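# Place the green block into the blue tray

## Task

Get the green block so that it sits inside the blue tray, staying there once the robot lets go.

## Robot and tools

Robot: two arms, left_arm (the robot's own left, on the +y side) and right_arm (on the -y side). Left and right here are not image sides. Base poses in the scene frame: left_arm (-0.047, +0.343, +0.607) m with quat_wxyz (+0.494, +0.263, +0.389, +0.732); right_arm (-0.047, -0.343, +0.607) m with quat_wxyz (+0.494, -0.263, +0.389, -0.732). Joint ranges in rad, base to hand: waist -2.880..2.880, shoulder 0.000..3.142, elbow 0.000..3.019 (straight at 2.964), wrist pitch -1.693..1.571, wrist yaw -1.571..1.571, wrist roll -2.094..2.094.

Frame: one scene frame for everything. Origin at table-top height (z = 0) above the centre of the robot's foot; +z up; +x forward over the table; +y toward left_arm. The table surface starts near x = +0.15 m and may be turned relative to the robot. Each gripper's fingers point along its own +z and open and close along its own y. end_effector_position is the spot between the pads, roughly 1 cm short of the tips. Reported positions and orientations can be off by a few cm, more at long reach.

Row format (shared by execute_actions and move): 16 plain numbers, always for both arms: left_arm x, y, z, qw, qx, qy, qz, opening, then right_arm in the same order. x, y, z are an absolute gripper position in metres in the scene frame; the quaternion is an absolute orientation, w first. opening runs -1 (shut) to +1 (fully open, 0.094 m); it is a target width, not a change. An arm you want still: resend exactly the pose from the result just before it began resting, plus its wanted opening, every call. To hold an orientation, repeat the same quaternion rather than copying the drifted reading. Resending a command unchanged keeps it; a 0 opening is a real command.

execute_actions(actions, cameras): actions is a list of actions; each action is up to 15 rows, one per 1/30 s step, and a short action repeats its last row to fill 15 steps. Each target must lie within 0.6 m of that gripper's current position along each of its own axes, else that action is refused for both arms; a malformed call, or a first action failing that check against the last reported state, rejects the whole call. An empty actions list returns all camera images and shows which lines other results may omit. Results after actions also list positions at some steps.

move(target, speed, blend, opening_speed, grip_force, blocking, cameras): target is one 16-number row or a list of up to 15 rows (absolute poses, no 0.6 m limit). Grippers travel in straight lines, all finishing together, taking at least 0.5 s and at most 10 s for the whole list. speed: m/s, 0.002 to 4.3, default 0.25, one value or one per target; rotation capped at twice that in rad/s. blend: metres of corner rounding per target; 0 (default) stops at each. opening_speed: rate on the -1..+1 scale per second, at least 0.2; use it to close gently. grip_force: newtons per pad, 10 to 50, one number or one per arm; persists; lower force closes slowly. blocking=false returns after about 0.5 s while motion continues; a new move takes over from the current point. Paths do not avoid objects, the other arm, or the arm's own base; route around the base. Result adds a move: line, e.g. done, off_target, moving, held, fault, and limits such as paced (pose clipped) or held (steps withheld). done means at rest within 10 mm and 2 degrees.

wait(seconds 0..10, cameras): lets time pass holding commands; returns early if a move ends. stop(cameras): brakes a running move. zoom_image(camera, region [x0, y0, x1, y1] pixels, at most 504 x 504): closer look at a camera's latest image. finished_scene(scene=1): ends irreversibly; the block must remain in the tray unaided.

Cameras: cam_head_left, cam_head_right, cam_over, cam_left_wrist, cam_right_wrist, each 672x504. Head cameras are a rigid pair; wrist cameras are fisheye and may lag while moving. Calibration is given but may be a little off.

Results: hand positions, quaternions, Hand target (where each arm is now driven), Tool commands, Joint positions (last number per arm is finger opening in metres), Joint velocities, Joint torques (include arm weight; numbers 3 and 4 wrap at ±28 N m), Motor temperatures. grip_measured uses the opening scale; empty it reads up to ~2.5 mm wide; on a firmly held hard part it reads a little narrower than the part. Commanded orientation is clipped to within 40 degrees per step, so big turns need several commands. Friction and weight can leave a hand a few cm off target in free air.

Avoid: knocking or dropping the block, letting anything fall off the table or stay off it, fast contact or pressing far past a surface, contact or squeezing between the two arms or their grippers (can end the scene), closing one gripper on the other's fingers. To release, command an opening well above grip_measured. Long holds, stretched arms, or pushing at unreachable poses heat motors; MOTOR HOT appears near 85 °C and at 100 °C the arm drops (OVER-TEMPERATURE FAULT) for 30-60 s.

Each tool is called after ">>>" as name(argument=value, ...) on one line, values as JSON.

## Session

>>> execute_actions(actions=[])

Scene clock: 0.00 s.
left_arm: end_effector_position=(+0.8997, +0.4382, +0.3910) grip_measured=+1.000 end_effector_quat_wxyz=(-0.540, +0.243, -0.774, +0.223) | right_arm: end_effector_position=(+0.2486, -0.4287, +0.1637) grip_measured=+1.000 end_effector_quat_wxyz=(-0.072, +0.303, -0.943, -0.115)
Joint positions: left_arm=[-1.896 1.73 1.764 0.526 0.173 -0.347 0.094] | right_arm=[1.533 1.779 0.692 0.45 -0.301 -1.032 0.094]
Joint velocities: within noise
Joint torques (N m): no reading
Motor temperatures (°C): left_arm=[24 20 20 19 22 22 23] | right_arm=[22 23 20 21 21 24 22]
Heat: left arm: hottest waist 24 °C; right arm: hottest wrist roll 24 °C.
Hand target: left_arm +0.9094, +0.4435, +0.4080; +0.554, -0.241, +0.765, -0.223 | right_arm +0.2430, -0.4263, +0.1657; +0.069, -0.302, +0.943, +0.118
Tool commands: left_gripper/opening=+1.0 right_gripper/opening=+1.0

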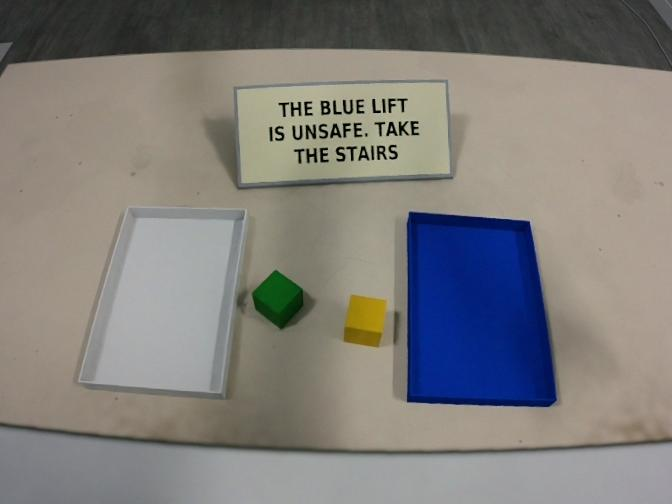

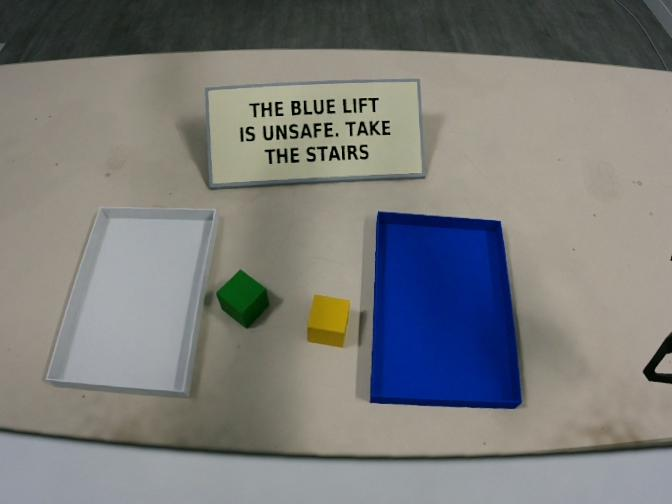

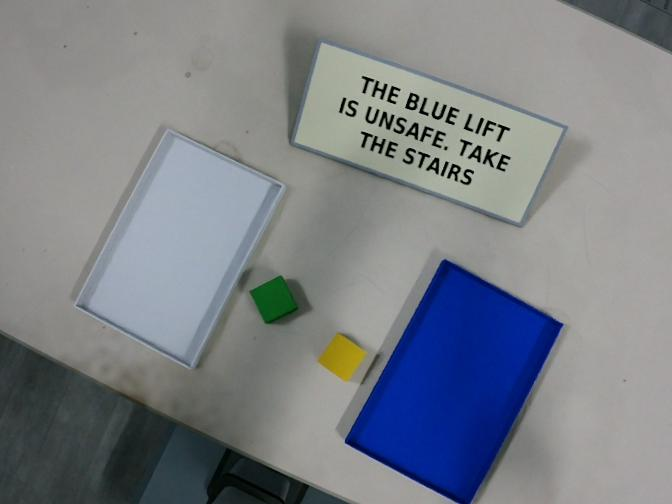

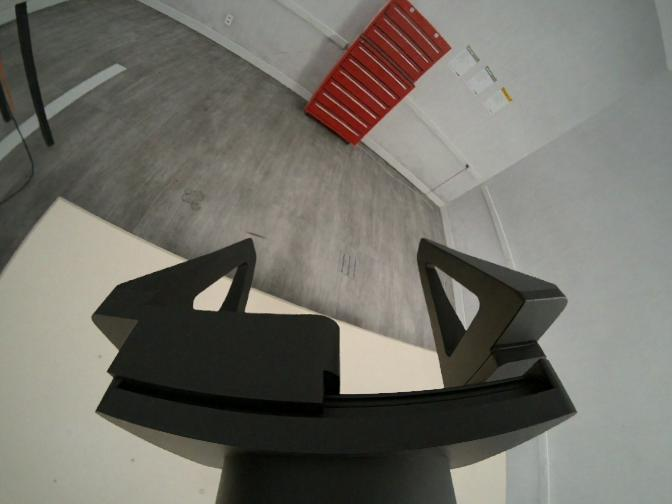

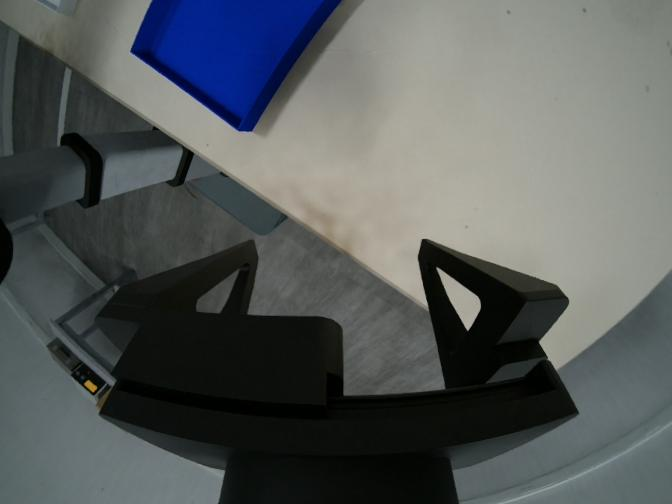

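>>> zoom_image(camera="cam_over", region=[180, 230, 400, 395])

>>> zoom_image(camera="cam_head_left", region=[200, 220, 440, 400])

Scaled by 2.291 from the camera's 672x504 image, which has a finer 960x720 frame.

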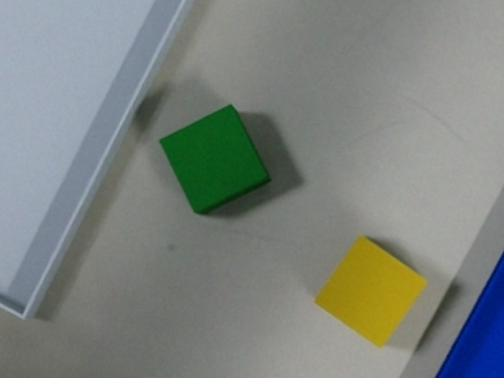

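Scaled by 2.100 from the camera's 672x504 image, which has a finer 960x720 frame.

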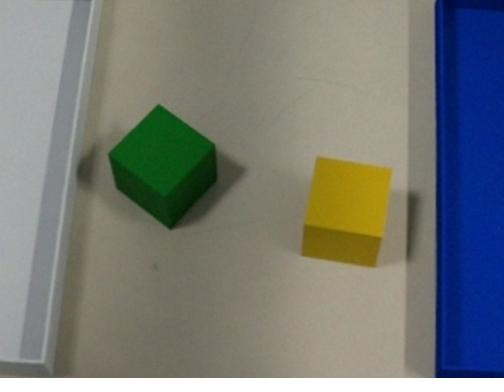

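>>> move(target=[0.8997, 0.4382, 0.3910, -0.540, 0.243, -0.774, 0.223, 1.0, 0.372, 0.082, 0.15, 0.0, -0.438, 0.899, 0.0, 1.0], speed=0.4, cameras=["cam_over", "cam_head_left", "cam_head_right", "cam_right_wrist"])

Scene clock: 48.00 s.
left_arm: end_effector_position=(+0.8997, +0.4382, +0.3910) grip_measured=+1.000 end_effector_quat_wxyz=(-0.540, +0.243, -0.774, +0.223) | right_arm: end_effector_position=(+0.3811, +0.0815, +0.1575) grip_measured=+1.000 end_effector_quat_wxyz=(-0.008, +0.437, -0.900, -0.002)
Joint positions: left_arm=[-1.896 1.73 1.764 0.526 0.173 -0.347 0.094] | right_arm=[2.562 2.327 1.579 -0.119 0.761 -0.594 0.094]
Joint torques (N m): left_arm=[-4.25 -21.25 5.71 2.19 0.29 -0.13] | right_arm=[13.63 -9.99 1.13 -0.01 0.13 -0.06]
Motor temperatures (°C): left_arm=[24 26 22 19 21 21 23] | right_arm=[22 25 22 21 21 23 21]
Heat: left arm: hottest shoulder 26 °C; right arm: hottest shoulder 25 °C.
Hand target: left_arm +0.8997, +0.4383, +0.3910; +0.540, -0.243, +0.774, -0.223 | right_arm +0.3718, +0.0819, +0.1503; +0.000, -0.438, +0.899, +0.000
Off the commanded pose: left_arm 0.000 m, 0 deg | right_arm 0.012 m, 1 deg.
move: off_target (right_arm)
camera_calibration:
cam_right_wrist: T_world_to_cam=[[0.792203, -0.610252, -0.00265449, -0.252662], [-0.496767, -0.647396, 0.578015, 0.152606], [-0.354453, -0.456587, -0.816022, 0.429527], [0, 0, 0, 1]] pos_world=[0.428217, 0.140726, 0.261624]
Images, in order (width x height): cam_head_left 672x504, cam_head_right 672x504, cam_over 672x504, cam_right_wrist 672x504.

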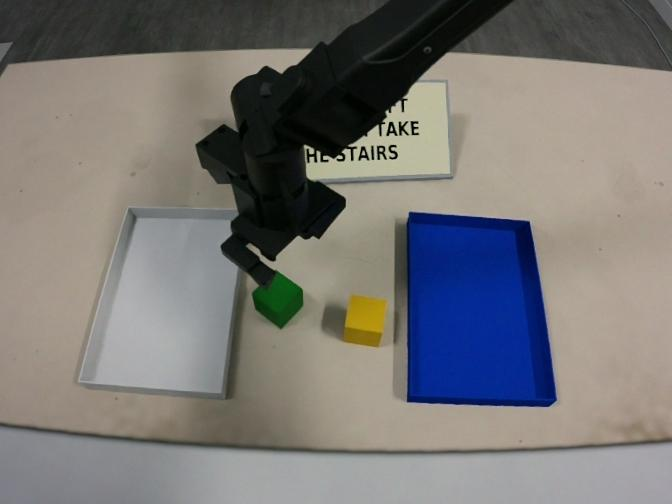

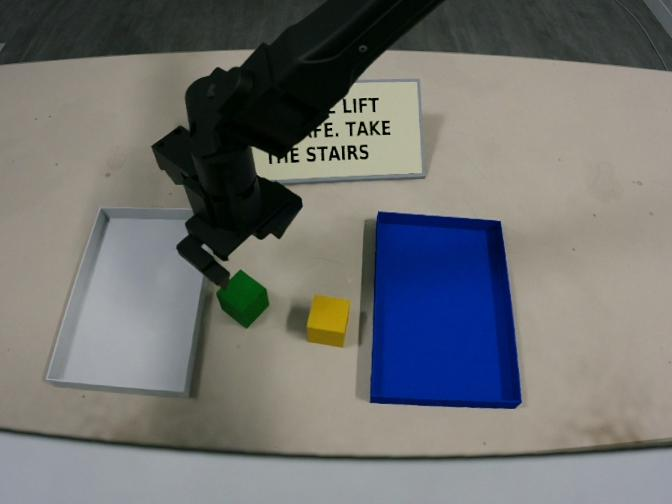

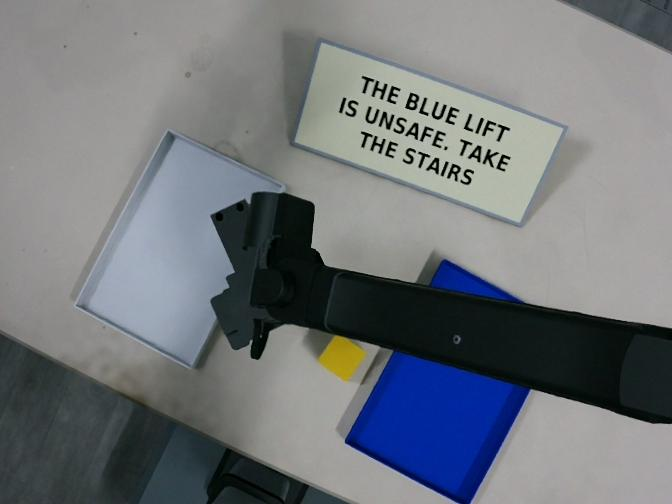

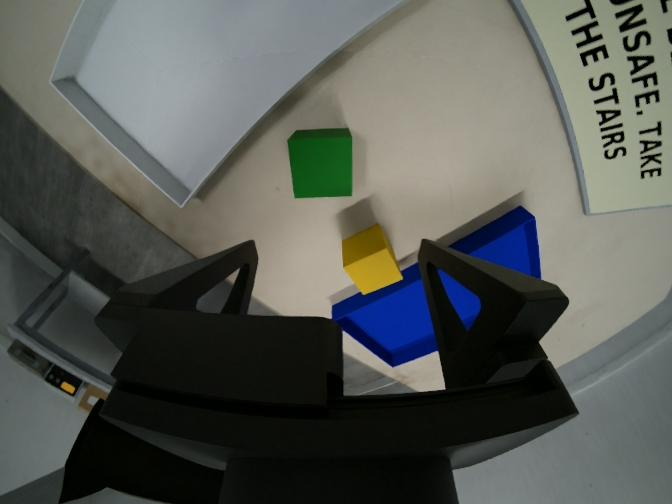

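>>> zoom_image(camera="cam_right_wrist", region=[230, 90, 430, 240])

Scaled by 2.520 from the camera's 672x504 image, which has a finer 960x720 frame.

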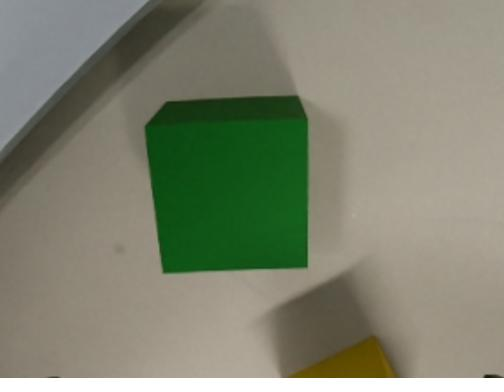

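>>> zoom_image(camera="cam_head_left", region=[180, 120, 380, 340])

Scaled by 2.291 from the camera's 672x504 image, which has a finer 960x720 frame.

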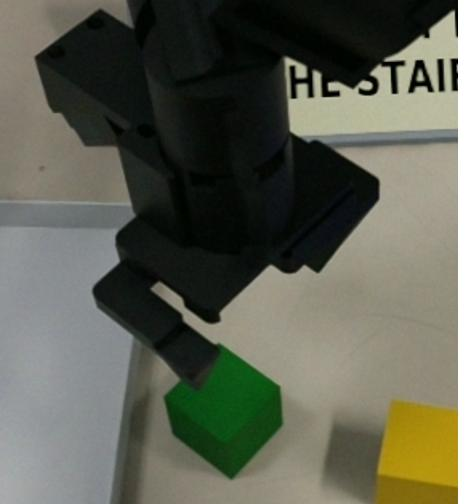

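>>> move(target=[0.8997, 0.4382, 0.3910, -0.540, 0.243, -0.774, 0.223, 1.0, 0.378, 0.105, 0.108, 0.0, -0.454, 0.891, 0.0, 1.0], speed=0.2, cameras=["cam_head_left", "cam_right_wrist"])

Scene clock: 82.97 s.
left_arm: end_effector_position=(+0.8997, +0.4382, +0.3910) grip_measured=+1.000 end_effector_quat_wxyz=(-0.540, +0.243, -0.774, +0.223) | right_arm: end_effector_position=(+0.3828, +0.1161, +0.1238) grip_measured=+1.000 end_effector_quat_wxyz=(-0.012, +0.452, -0.892, -0.004)
Joint positions: left_arm=[-1.896 1.73 1.764 0.526 0.173 -0.347 0.094] | right_arm=[2.56 2.454 1.748 -0.151 0.753 -0.635 0.094]
Joint torques (N m): left_arm=[-4.31 -21.01 5.6 2.18 0.31 -0.16] | right_arm=[13.16 -10.58 1.44 -0.02 -0.11 -0.18]
Heat: left arm: hottest shoulder 27 °C; right arm: hottest waist 25 °C.
Hand target: left_arm +0.8997, +0.4383, +0.3910; +0.540, -0.243, +0.774, -0.223 | right_arm +0.3776, +0.1048, +0.1085; +0.000, -0.454, +0.891, +0.000
Off the commanded pose: left_arm 0.000 m, 0 deg | right_arm 0.020 m, 1 deg.
move: off_target (right_arm)
camera_calibration:
cam_right_wrist: T_world_to_cam=[[0.812329, -0.583189, -0.00344514, -0.243659], [-0.477383, -0.668322, 0.570483, 0.191315], [-0.335002, -0.461775, -0.821302, 0.412042], [0, 0, 0, 1]] pos_world=[0.427297, 0.176032, 0.228429]
Images, in order (width x height): cam_head_left 672x504, cam_right_wrist 672x504.

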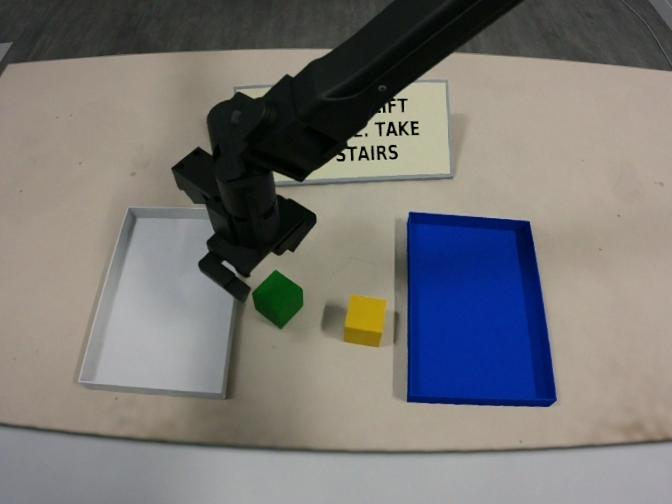

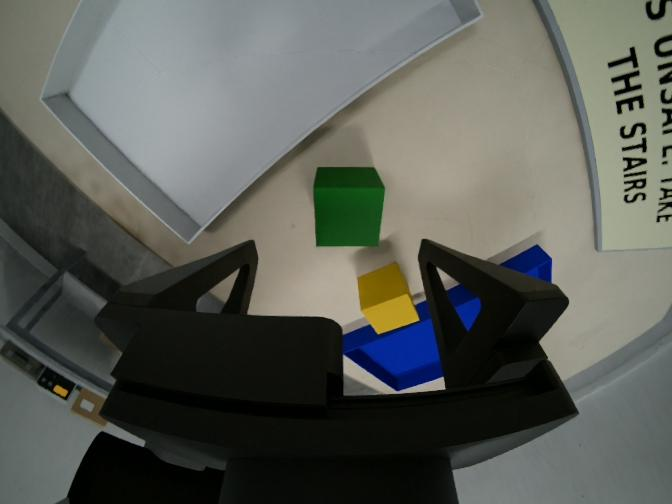

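>>> zoom_image(camera="cam_right_wrist", region=[240, 130, 440, 280])

Scaled by 2.520 from the camera's 672x504 image, which has a finer 960x720 frame.

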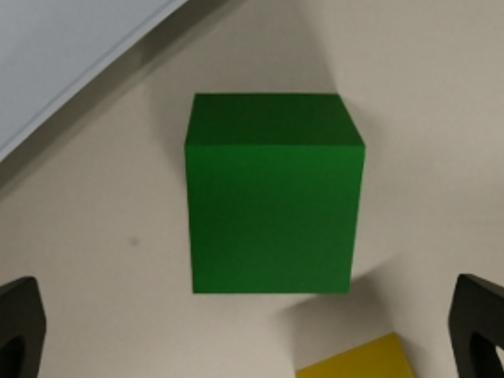

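>>> move(target=[0.8997, 0.4382, 0.3910, -0.540, 0.243, -0.774, 0.223, 1.0, 0.383, 0.094, 0.065, 0.0, -0.454, 0.891, 0.0, 1.0], speed=0.12, cameras=["cam_right_wrist"])

Scene clock: 95.90 s.
left_arm: end_effector_position=(+0.8997, +0.4382, +0.3910) grip_measured=+1.000 end_effector_quat_wxyz=(-0.540, +0.243, -0.774, +0.223) | right_arm: end_effector_position=(+0.3894, +0.0976, +0.0759) grip_measured=+1.000 end_effector_quat_wxyz=(-0.005, +0.452, -0.892, -0.001)
Joint positions: left_arm=[-1.896 1.73 1.764 0.526 0.173 -0.347 0.094] | right_arm=[2.496 2.519 1.832 -0.143 0.719 -0.69 0.094]
Joint torques (N m): left_arm=[-3.78 -20.95 5.55 2.13 0.29 -0.14] | right_arm=[13.51 -10.29 1.24 0.5 -0.13 -0.19]
Heat: left arm: hottest shoulder 28 °C; right arm: hottest waist 25 °C.
Hand target: left_arm +0.8997, +0.4383, +0.3910; +0.540, -0.243, +0.774, -0.223 | right_arm +0.3829, +0.0938, +0.0652; +0.000, -0.454, +0.891, +0.000
Off the commanded pose: left_arm 0.000 m, 0 deg | right_arm 0.013 m, 1 deg.
move: off_target (right_arm)
camera_calibration:
cam_right_wrist: T_world_to_cam=[[0.812484, -0.582966, -0.00448592, -0.260033], [-0.471455, -0.661559, 0.583155, 0.205569], [-0.342927, -0.47169, -0.812348, 0.36987], [0, 0, 0, 1]] pos_world=[0.435028, 0.15887, 0.179418]
Images, in order (width x height): cam_right_wrist 672x504.

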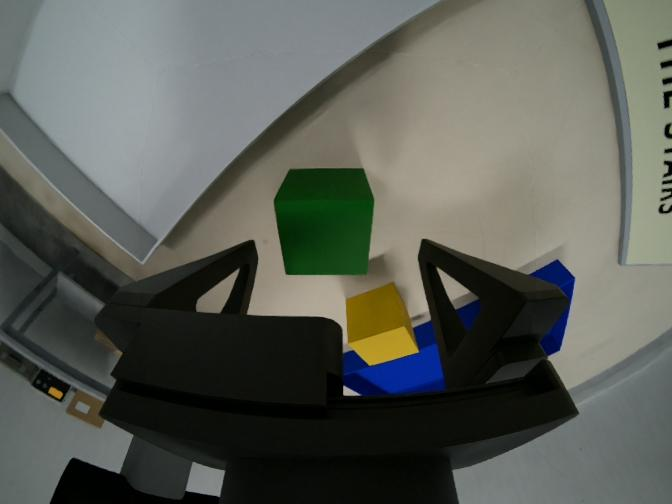

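>>> move(target=[0.8997, 0.4382, 0.3910, -0.540, 0.243, -0.774, 0.223, 1.0, 0.381, 0.099, 0.036, 0.0, -0.454, 0.891, 0.0, 1.0], speed=0.08, cameras=["cam_right_wrist", "cam_head_left"])

Scene clock: 107.23 s.
left_arm: end_effector_position=(+0.8997, +0.4382, +0.3910) grip_measured=+1.000 end_effector_quat_wxyz=(-0.540, +0.243, -0.774, +0.223) | right_arm: end_effector_position=(+0.3881, +0.1090, +0.0510) grip_measured=+1.000 end_effector_quat_wxyz=(-0.010, +0.452, -0.892, -0.003)
Joint positions: left_arm=[-1.896 1.73 1.764 0.526 0.173 -0.347 0.094] | right_arm=[2.484 2.592 1.925 -0.143 0.706 -0.71 0.094]
Joint torques (N m): left_arm=[-4.6 -20.89 5.6 2.04 0.3 -0.14] | right_arm=[13.33 -10.11 1.43 0.17 -0.14 -0.18]
Heat: left arm: hottest shoulder 28 °C; right arm: hottest waist 26 °C.
Hand target: left_arm +0.8997, +0.4383, +0.3910; +0.540, -0.243, +0.774, -0.223 | right_arm +0.3809, +0.0986, +0.0365; +0.000, -0.454, +0.891, +0.000
Off the commanded pose: left_arm 0.000 m, 0 deg | right_arm 0.019 m, 1 deg.
move: off_target (right_arm)
camera_calibration:
cam_right_wrist: T_world_to_cam=[[0.812922, -0.582368, -0.00236268, -0.252869], [-0.475543, -0.666136, 0.574562, 0.229494], [-0.336181, -0.465951, -0.818457, 0.351616], [0, 0, 0, 1]] pos_world=[0.432903, 0.169447, 0.155327]
Images, in order (width x height): cam_head_left 672x504, cam_right_wrist 672x504.

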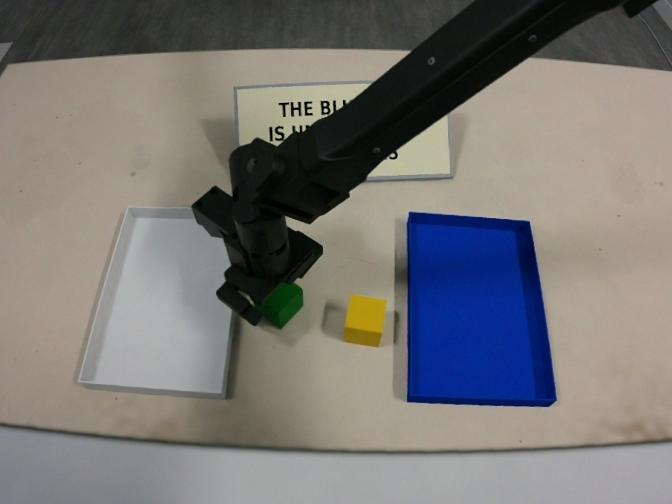

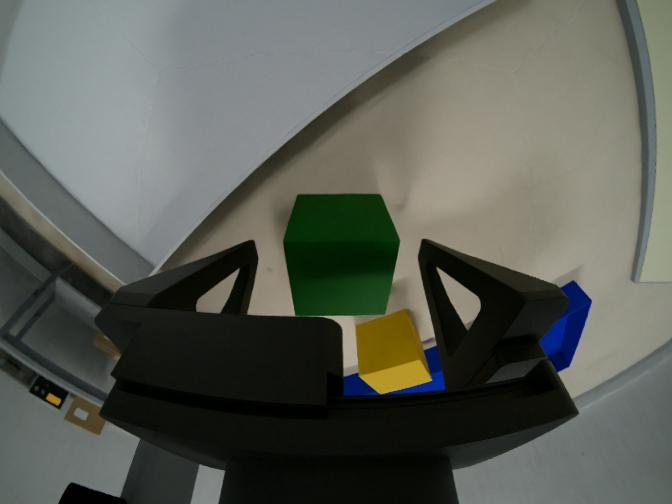

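>>> move(target=[[0.8997, 0.4382, 0.3910, -0.540, 0.243, -0.774, 0.223, 1.0, 0.380, 0.094, 0.029, 0.0, -0.454, 0.891, 0.0, 1.0], [0.8997, 0.4382, 0.3910, -0.540, 0.243, -0.774, 0.223, 1.0, 0.380, 0.094, 0.029, 0.0, -0.454, 0.891, 0.0, 0.0]], speed=0.08, opening_speed=0.8, cameras=["cam_right_wrist"])

Scene clock: 115.47 s.
left_arm: end_effector_position=(+0.8997, +0.4382, +0.3910) grip_measured=+1.000 end_effector_quat_wxyz=(-0.540, +0.243, -0.774, +0.223) | right_arm: end_effector_position=(+0.3871, +0.1038, +0.0455) grip_measured=+0.045 end_effector_quat_wxyz=(-0.007, +0.455, -0.890, -0.004)
Joint positions: left_arm=[-1.896 1.73 1.764 0.526 0.173 -0.347 0.094] | right_arm=[2.473 2.594 1.925 -0.143 0.697 -0.72 0.049]
Joint torques (N m): left_arm=[-4.37 -20.72 5.68 2.04 0.3 -0.09] | right_arm=[13.22 -9.76 1.46 0.66 -0.09 -0.19]
Heat: left arm: hottest shoulder 28 °C; right arm: hottest waist 26 °C.
Hand target: left_arm +0.8997, +0.4383, +0.3910; +0.540, -0.243, +0.774, -0.223 | right_arm +0.3799, +0.0938, +0.0298; +0.000, -0.454, +0.891, +0.000
Off the commanded pose: left_arm 0.000 m, 0 deg | right_arm 0.020 m, 1 deg.
move: off_target (right_arm); target 2's new opening was sent with right_arm's hand 0.021 m and 1 deg from that target
camera_calibration:
cam_right_wrist: T_world_to_cam=[[0.816562, -0.577203, -0.00798961, -0.256681], [-0.46756, -0.669441, 0.577267, 0.225887], [-0.338549, -0.467638, -0.816516, 0.345331], [0, 0, 0, 1]] pos_world=[0.432123, 0.164551, 0.149521]
Images, in order (width x height): cam_right_wrist 672x504.

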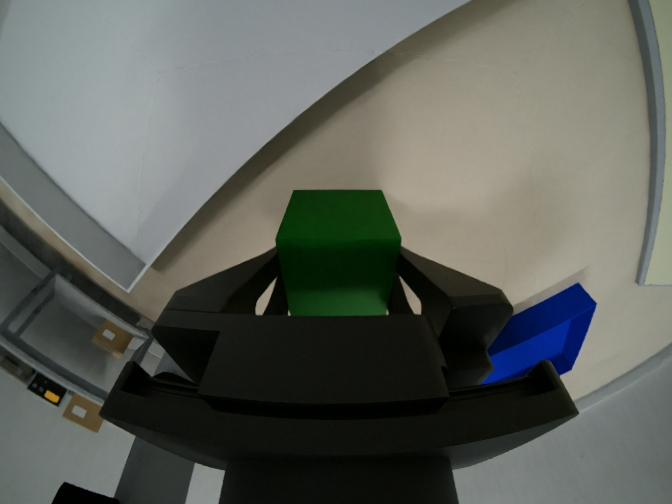

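>>> move(target=[[0.8997, 0.4382, 0.3910, -0.540, 0.243, -0.774, 0.223, 1.0, 0.383, 0.097, 0.16, 0.0, -0.454, 0.891, 0.0, 0.0], [0.8997, 0.4382, 0.3910, -0.540, 0.243, -0.774, 0.223, 1.0, 0.383, -0.19, 0.15, 0.0, -0.309, 0.951, 0.0, 0.0]], speed=[0.15, 0.25], blend=[0.03, 0.0], cameras=["cam_head_left", "cam_over", "cam_right_wrist"])

Scene clock: 136.27 s.
left_arm: end_effector_position=(+0.8997, +0.4382, +0.3910) grip_measured=+1.000 end_effector_quat_wxyz=(-0.540, +0.243, -0.774, +0.223) | right_arm: end_effector_position=(+0.3773, -0.1873, +0.1436) grip_measured=+0.042 end_effector_quat_wxyz=(+0.008, +0.309, -0.951, +0.000)
Joint positions: left_arm=[-1.896 1.73 1.764 0.526 0.173 -0.347 0.094] | right_arm=[2.188 1.944 1.075 0.161 0.505 -0.624 0.049]
Joint torques (N m): left_arm=[-3.6 -21.01 5.56 1.88 0.32 -0.1] | right_arm=[7.12 -12.86 -2.55 0.68 -0.11 -0.19]
Motor temperatures (°C): left_arm=[24 28 23 19 21 21 22] | right_arm=[27 26 21 20 21 23 22]
Heat: left arm: hottest shoulder 28 °C; right arm: hottest waist 27 °C.
Hand target: left_arm +0.8997, +0.4383, +0.3910; +0.540, -0.243, +0.774, -0.223 | right_arm +0.3828, -0.1898, +0.1499; +0.000, -0.309, +0.951, +0.000
Off the commanded pose: left_arm 0.000 m, 0 deg | right_arm 0.009 m, 1 deg.
move: done
camera_calibration:
cam_right_wrist: T_world_to_cam=[[0.596317, -0.802649, -0.0126583, -0.374408], [-0.636215, -0.482166, 0.602285, 0.0648337], [-0.489527, -0.351099, -0.798181, 0.362178], [0, 0, 0, 1]] pos_world=[0.44181, -0.142097, 0.245296]
Images, in order (width x height): cam_head_left 672x504, cam_over 672x504, cam_right_wrist 672x504.

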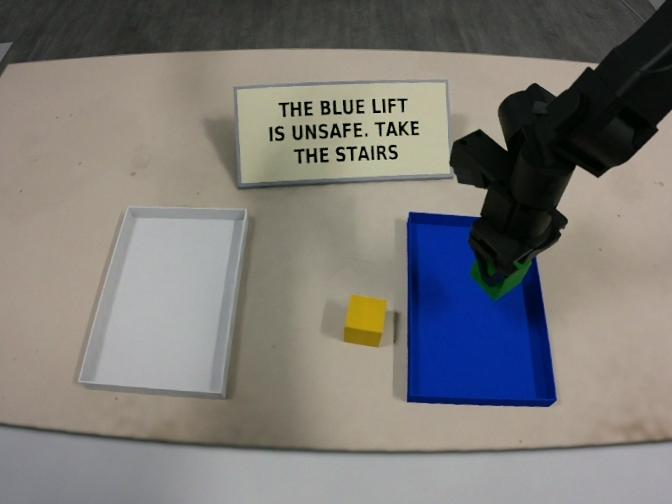

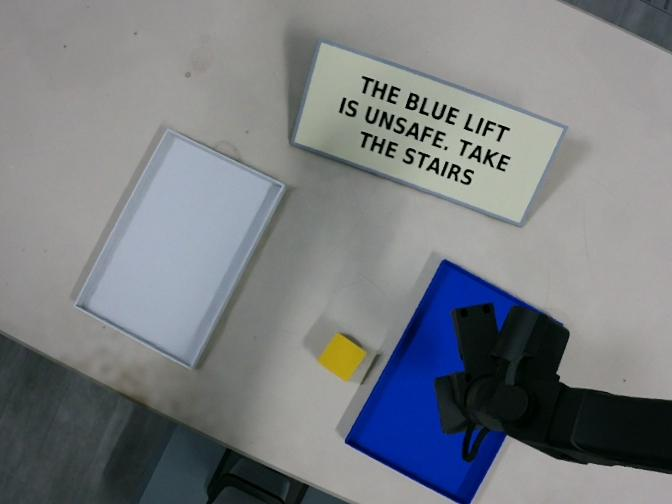

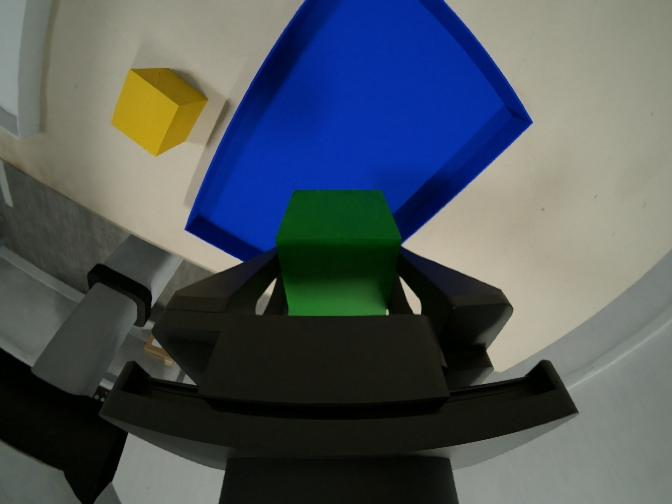

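>>> move(target=[0.8997, 0.4382, 0.3910, -0.540, 0.243, -0.774, 0.223, 1.0, 0.383, -0.19, 0.07, 0.0, -0.309, 0.951, 0.0, 0.0], speed=0.12, cameras=["cam_head_left", "cam_head_right", "cam_right_wrist"])

Scene clock: 149.43 s.
left_arm: end_effector_position=(+0.8997, +0.4382, +0.3910) grip_measured=+1.000 end_effector_quat_wxyz=(-0.540, +0.243, -0.774, +0.223) | right_arm: end_effector_position=(+0.3868, -0.1861, +0.0760) grip_measured=+0.042 end_effector_quat_wxyz=(-0.002, +0.308, -0.951, -0.002)
Joint positions: left_arm=[-1.896 1.73 1.764 0.526 0.173 -0.347 0.094] | right_arm=[2.132 2.1 1.232 0.198 0.453 -0.671 0.049]
Joint torques (N m): left_arm=[-4.07 -20.72 5.71 2.15 0.34 -0.14] | right_arm=[6.53 -10.58 -1.51 0.7 -0.14 -0.18]
Heat: left arm: hottest shoulder 29 °C; right arm: hottest waist 26 °C.
Hand target: left_arm +0.8997, +0.4383, +0.3910; +0.540, -0.243, +0.774, -0.223 | right_arm +0.3829, -0.1901, +0.0702; +0.000, -0.309, +0.951, +0.000
Off the commanded pose: left_arm 0.000 m, 0 deg | right_arm 0.008 m, 0 deg.
move: done
camera_calibration:
cam_right_wrist: T_world_to_cam=[[0.594451, -0.804086, -0.0085789, -0.379741], [-0.647836, -0.485203, 0.587271, 0.117237], [-0.476379, -0.343546, -0.809345, 0.310399], [0, 0, 0, 1]] pos_world=[0.449556, -0.141824, 0.179112]
Images, in order (width x height): cam_head_left 672x504, cam_head_right 672x504, cam_right_wrist 672x504.

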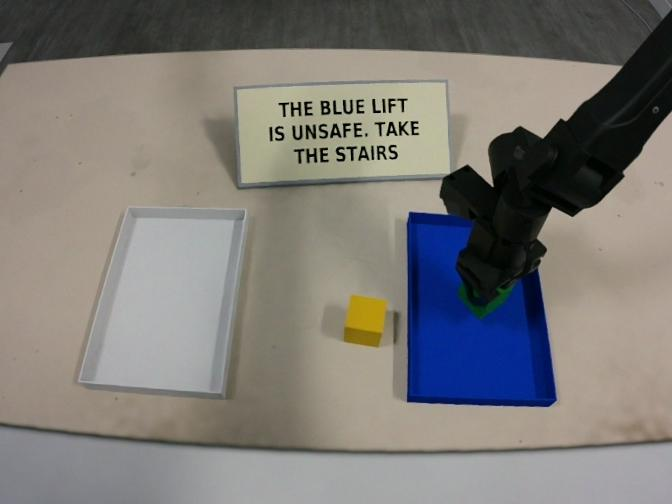

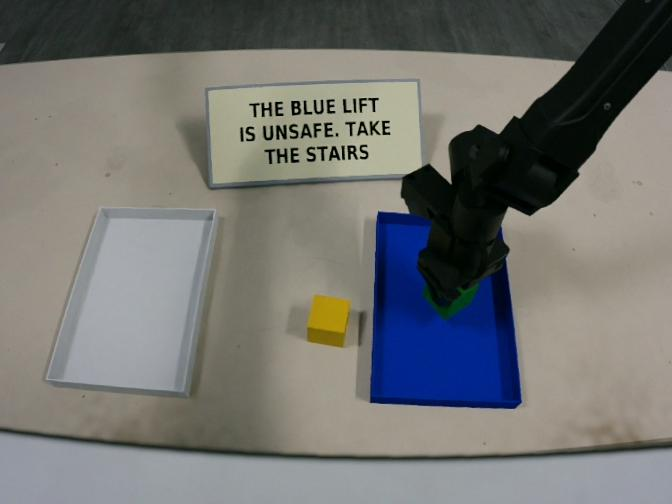

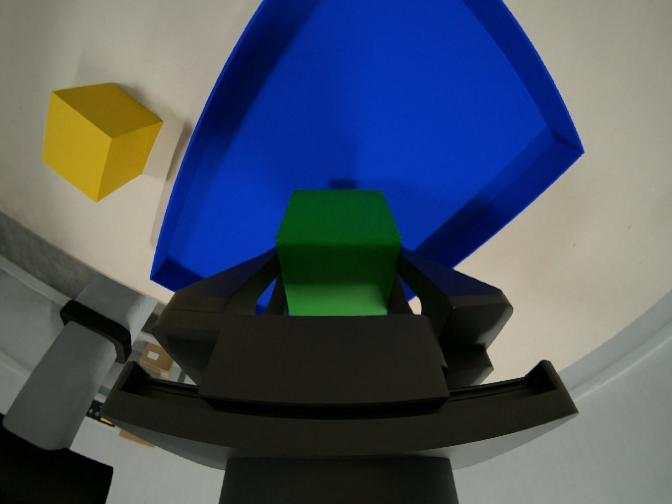

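>>> move(target=[0.8997, 0.4382, 0.3910, -0.540, 0.243, -0.774, 0.223, 1.0, 0.380, -0.191, 0.045, 0.0, -0.309, 0.951, 0.0, 0.0], speed=0.05, cameras=["cam_head_left", "cam_right_wrist"])

Scene clock: 163.47 s.
left_arm: end_effector_position=(+0.8997, +0.4382, +0.3910) grip_measured=+1.000 end_effector_quat_wxyz=(-0.540, +0.243, -0.774, +0.223) | right_arm: end_effector_position=(+0.3862, -0.1864, +0.0525) grip_measured=+0.042 end_effector_quat_wxyz=(-0.003, +0.308, -0.951, -0.002)
Joint positions: left_arm=[-1.896 1.73 1.764 0.526 0.173 -0.347 0.094] | right_arm=[2.114 2.155 1.286 0.207 0.437 -0.685 0.049]
Joint torques (N m): left_arm=[-3.84 -21.36 5.76 2.19 0.32 -0.13] | right_arm=[6.36 -10.23 -1.48 0.75 -0.13 -0.2]
Heat: left arm: hottest shoulder 29 °C; right arm: hottest shoulder 27 °C.
Hand target: left_arm +0.8997, +0.4383, +0.3910; +0.540, -0.243, +0.774, -0.223 | right_arm +0.3800, -0.1912, +0.0452; +0.000, -0.309, +0.951, +0.000
Off the commanded pose: left_arm 0.000 m, 0 deg | right_arm 0.011 m, 0 deg.
move: off_target (right_arm)
camera_calibration:
cam_right_wrist: T_world_to_cam=[[0.594361, -0.80416, -0.00786319, -0.379866], [-0.649522, -0.485787, 0.58492, 0.131181], [-0.474189, -0.342547, -0.811053, 0.290526], [0, 0, 0, 1]] pos_world=[0.448747, -0.142228, 0.155915]
Images, in order (width x height): cam_head_left 672x504, cam_right_wrist 672x504.

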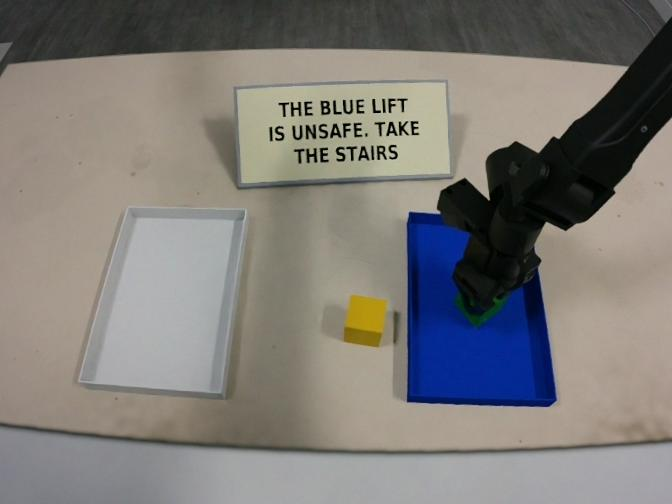

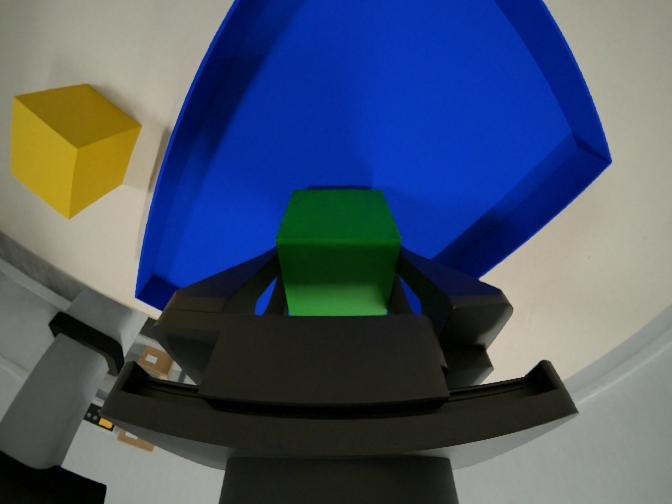

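>>> move(target=[0.8997, 0.4382, 0.3910, -0.540, 0.243, -0.774, 0.223, 1.0, 0.380, -0.191, 0.036, 0.0, -0.309, 0.951, 0.0, 0.0], speed=0.03, cameras=["cam_right_wrist"])

>>> zoom_image(camera="cam_right_wrist", region=[240, 140, 440, 290])

Scene clock: 167.77 s.
left_arm: end_effector_position=(+0.8997, +0.4382, +0.3910) grip_measured=+1.000 end_effector_quat_wxyz=(-0.540, +0.243, -0.774, +0.223) | right_arm: end_effector_position=(+0.3874, -0.1853, +0.0449) grip_measured=+0.042 end_effector_quat_wxyz=(-0.005, +0.308, -0.951, -0.002)
Joint positions: left_arm=[-1.896 1.73 1.764 0.526 0.173 -0.347 0.094] | right_arm=[2.109 2.173 1.308 0.207 0.432 -0.69 0.049]
Joint torques (N m): left_arm=[-3.78 -21.07 5.63 2.13 0.31 -0.14] | right_arm=[6.3 -10.17 -1.36 0.7 -0.14 -0.17]
Heat: left arm: hottest shoulder 29 °C; right arm: hottest shoulder 27 °C.
Hand target: left_arm +0.8997, +0.4383, +0.3910; +0.540, -0.243, +0.774, -0.223 | right_arm +0.3798, -0.1910, +0.0363; +0.000, -0.309, +0.951, +0.000
Off the commanded pose: left_arm 0.000 m, 0 deg | right_arm 0.013 m, 1 deg.
move: off_target (right_arm)
camera_calibration:
cam_right_wrist: T_world_to_cam=[[0.595047, -0.803653, -0.0078059, -0.380039], [-0.6504, -0.487235, 0.582737, 0.137103], [-0.472121, -0.341679, -0.812623, 0.28473], [0, 0, 0, 1]] pos_world=[0.44974, -0.141332, 0.148517]
Images, in order (width x height): cam_right_wrist 672x504.

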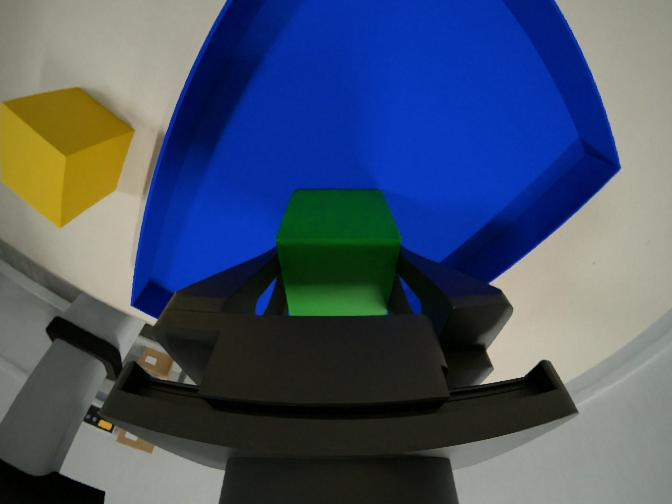

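Scaled by 2.520 from the camera's 672x504 image, which has a finer 960x720 frame.

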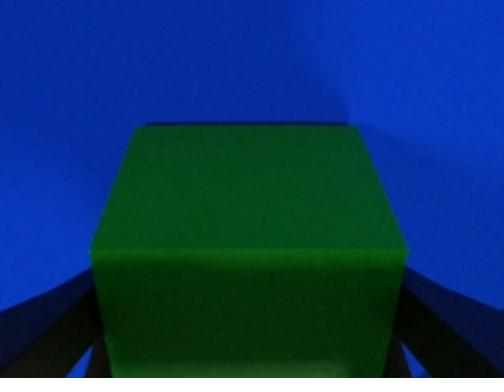

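>>> move(target=[[0.8997, 0.4382, 0.3910, -0.540, 0.243, -0.774, 0.223, 1.0, 0.380, -0.191, 0.032, 0.0, -0.309, 0.951, 0.0, 0.0], [0.8997, 0.4382, 0.3910, -0.540, 0.243, -0.774, 0.223, 1.0, 0.381, -0.190, 0.034, 0.0, -0.309, 0.951, 0.0, 1.0], [0.8997, 0.4382, 0.3910, -0.540, 0.243, -0.774, 0.223, 1.0, 0.385, -0.188, 0.15, 0.0, -0.309, 0.951, 0.0, 1.0]], speed=[0.03, 0.03, 0.12], opening_speed=0.8, cameras=["cam_head_left", "cam_over", "cam_right_wrist"])

Scene clock: 179.63 s.
left_arm: end_effector_position=(+0.8997, +0.4382, +0.3910) grip_measured=+1.000 end_effector_quat_wxyz=(-0.540, +0.243, -0.774, +0.223) | right_arm: end_effector_position=(+0.3831, -0.1920, +0.1409) grip_measured=+0.998 end_effector_quat_wxyz=(+0.002, +0.309, -0.951, +0.003)
Joint positions: left_arm=[-1.896 1.73 1.764 0.526 0.173 -0.347 0.094] | right_arm=[2.179 1.944 1.081 0.171 0.5 -0.638 0.094]
Joint torques (N m): left_arm=[-4.07 -20.84 5.48 2.13 0.32 -0.11] | right_arm=[7.88 -12.69 -2.47 0.01 0.15 -0.05]
Heat: left arm: hottest shoulder 29 °C; right arm: hottest shoulder 26 °C.
Hand target: left_arm +0.8997, +0.4383, +0.3910; +0.540, -0.243, +0.774, -0.223 | right_arm +0.3851, -0.1879, +0.1498; +0.000, -0.309, +0.951, +0.000
Off the commanded pose: left_arm 0.000 m, 0 deg | right_arm 0.010 m, 0 deg.
move: done; target 2's new opening was sent with right_arm's hand 0.012 m and 1 deg from that target
camera_calibration:
cam_right_wrist: T_world_to_cam=[[0.596558, -0.802562, -0.00356345, -0.383068], [-0.643357, -0.480863, 0.595703, 0.0718077], [-0.479802, -0.353079, -0.803197, 0.357757], [0, 0, 0, 1]] pos_world=[0.446373, -0.14659, 0.243208]
Images, in order (width x height): cam_head_left 672x504, cam_over 672x504, cam_right_wrist 672x504.

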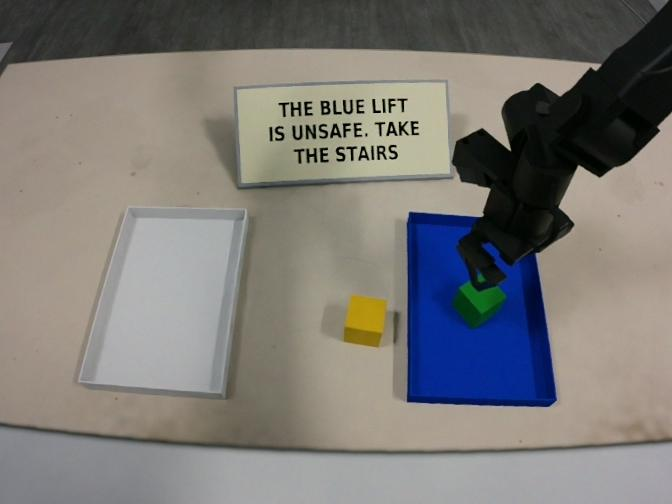

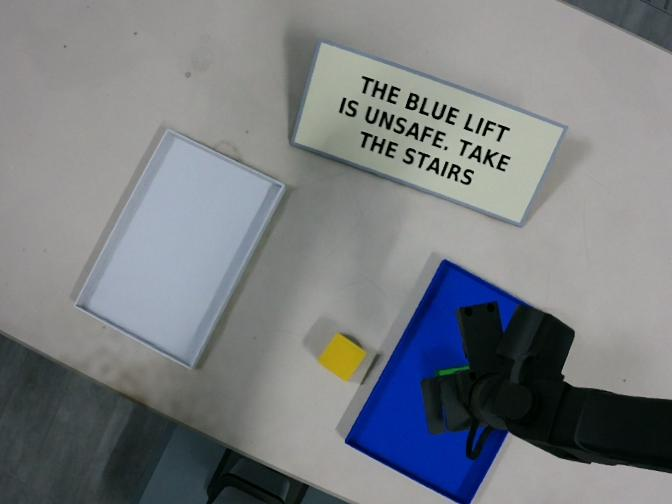

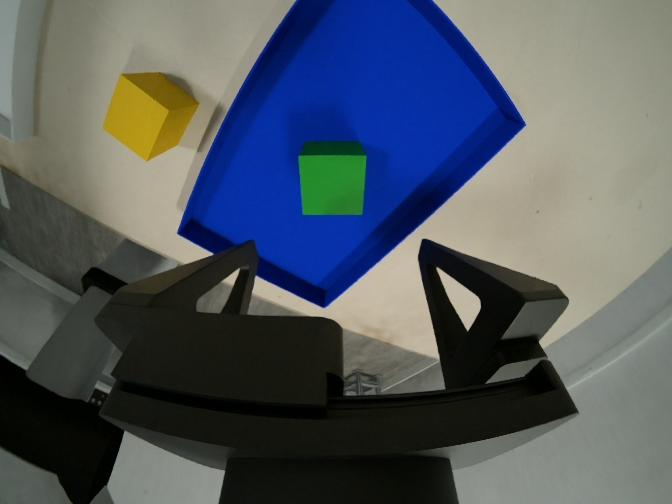

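The green block is in the blue tray, and the gripper has let go and moved clear of it.

>>> finished_scene()

The scene is finished: the task was done.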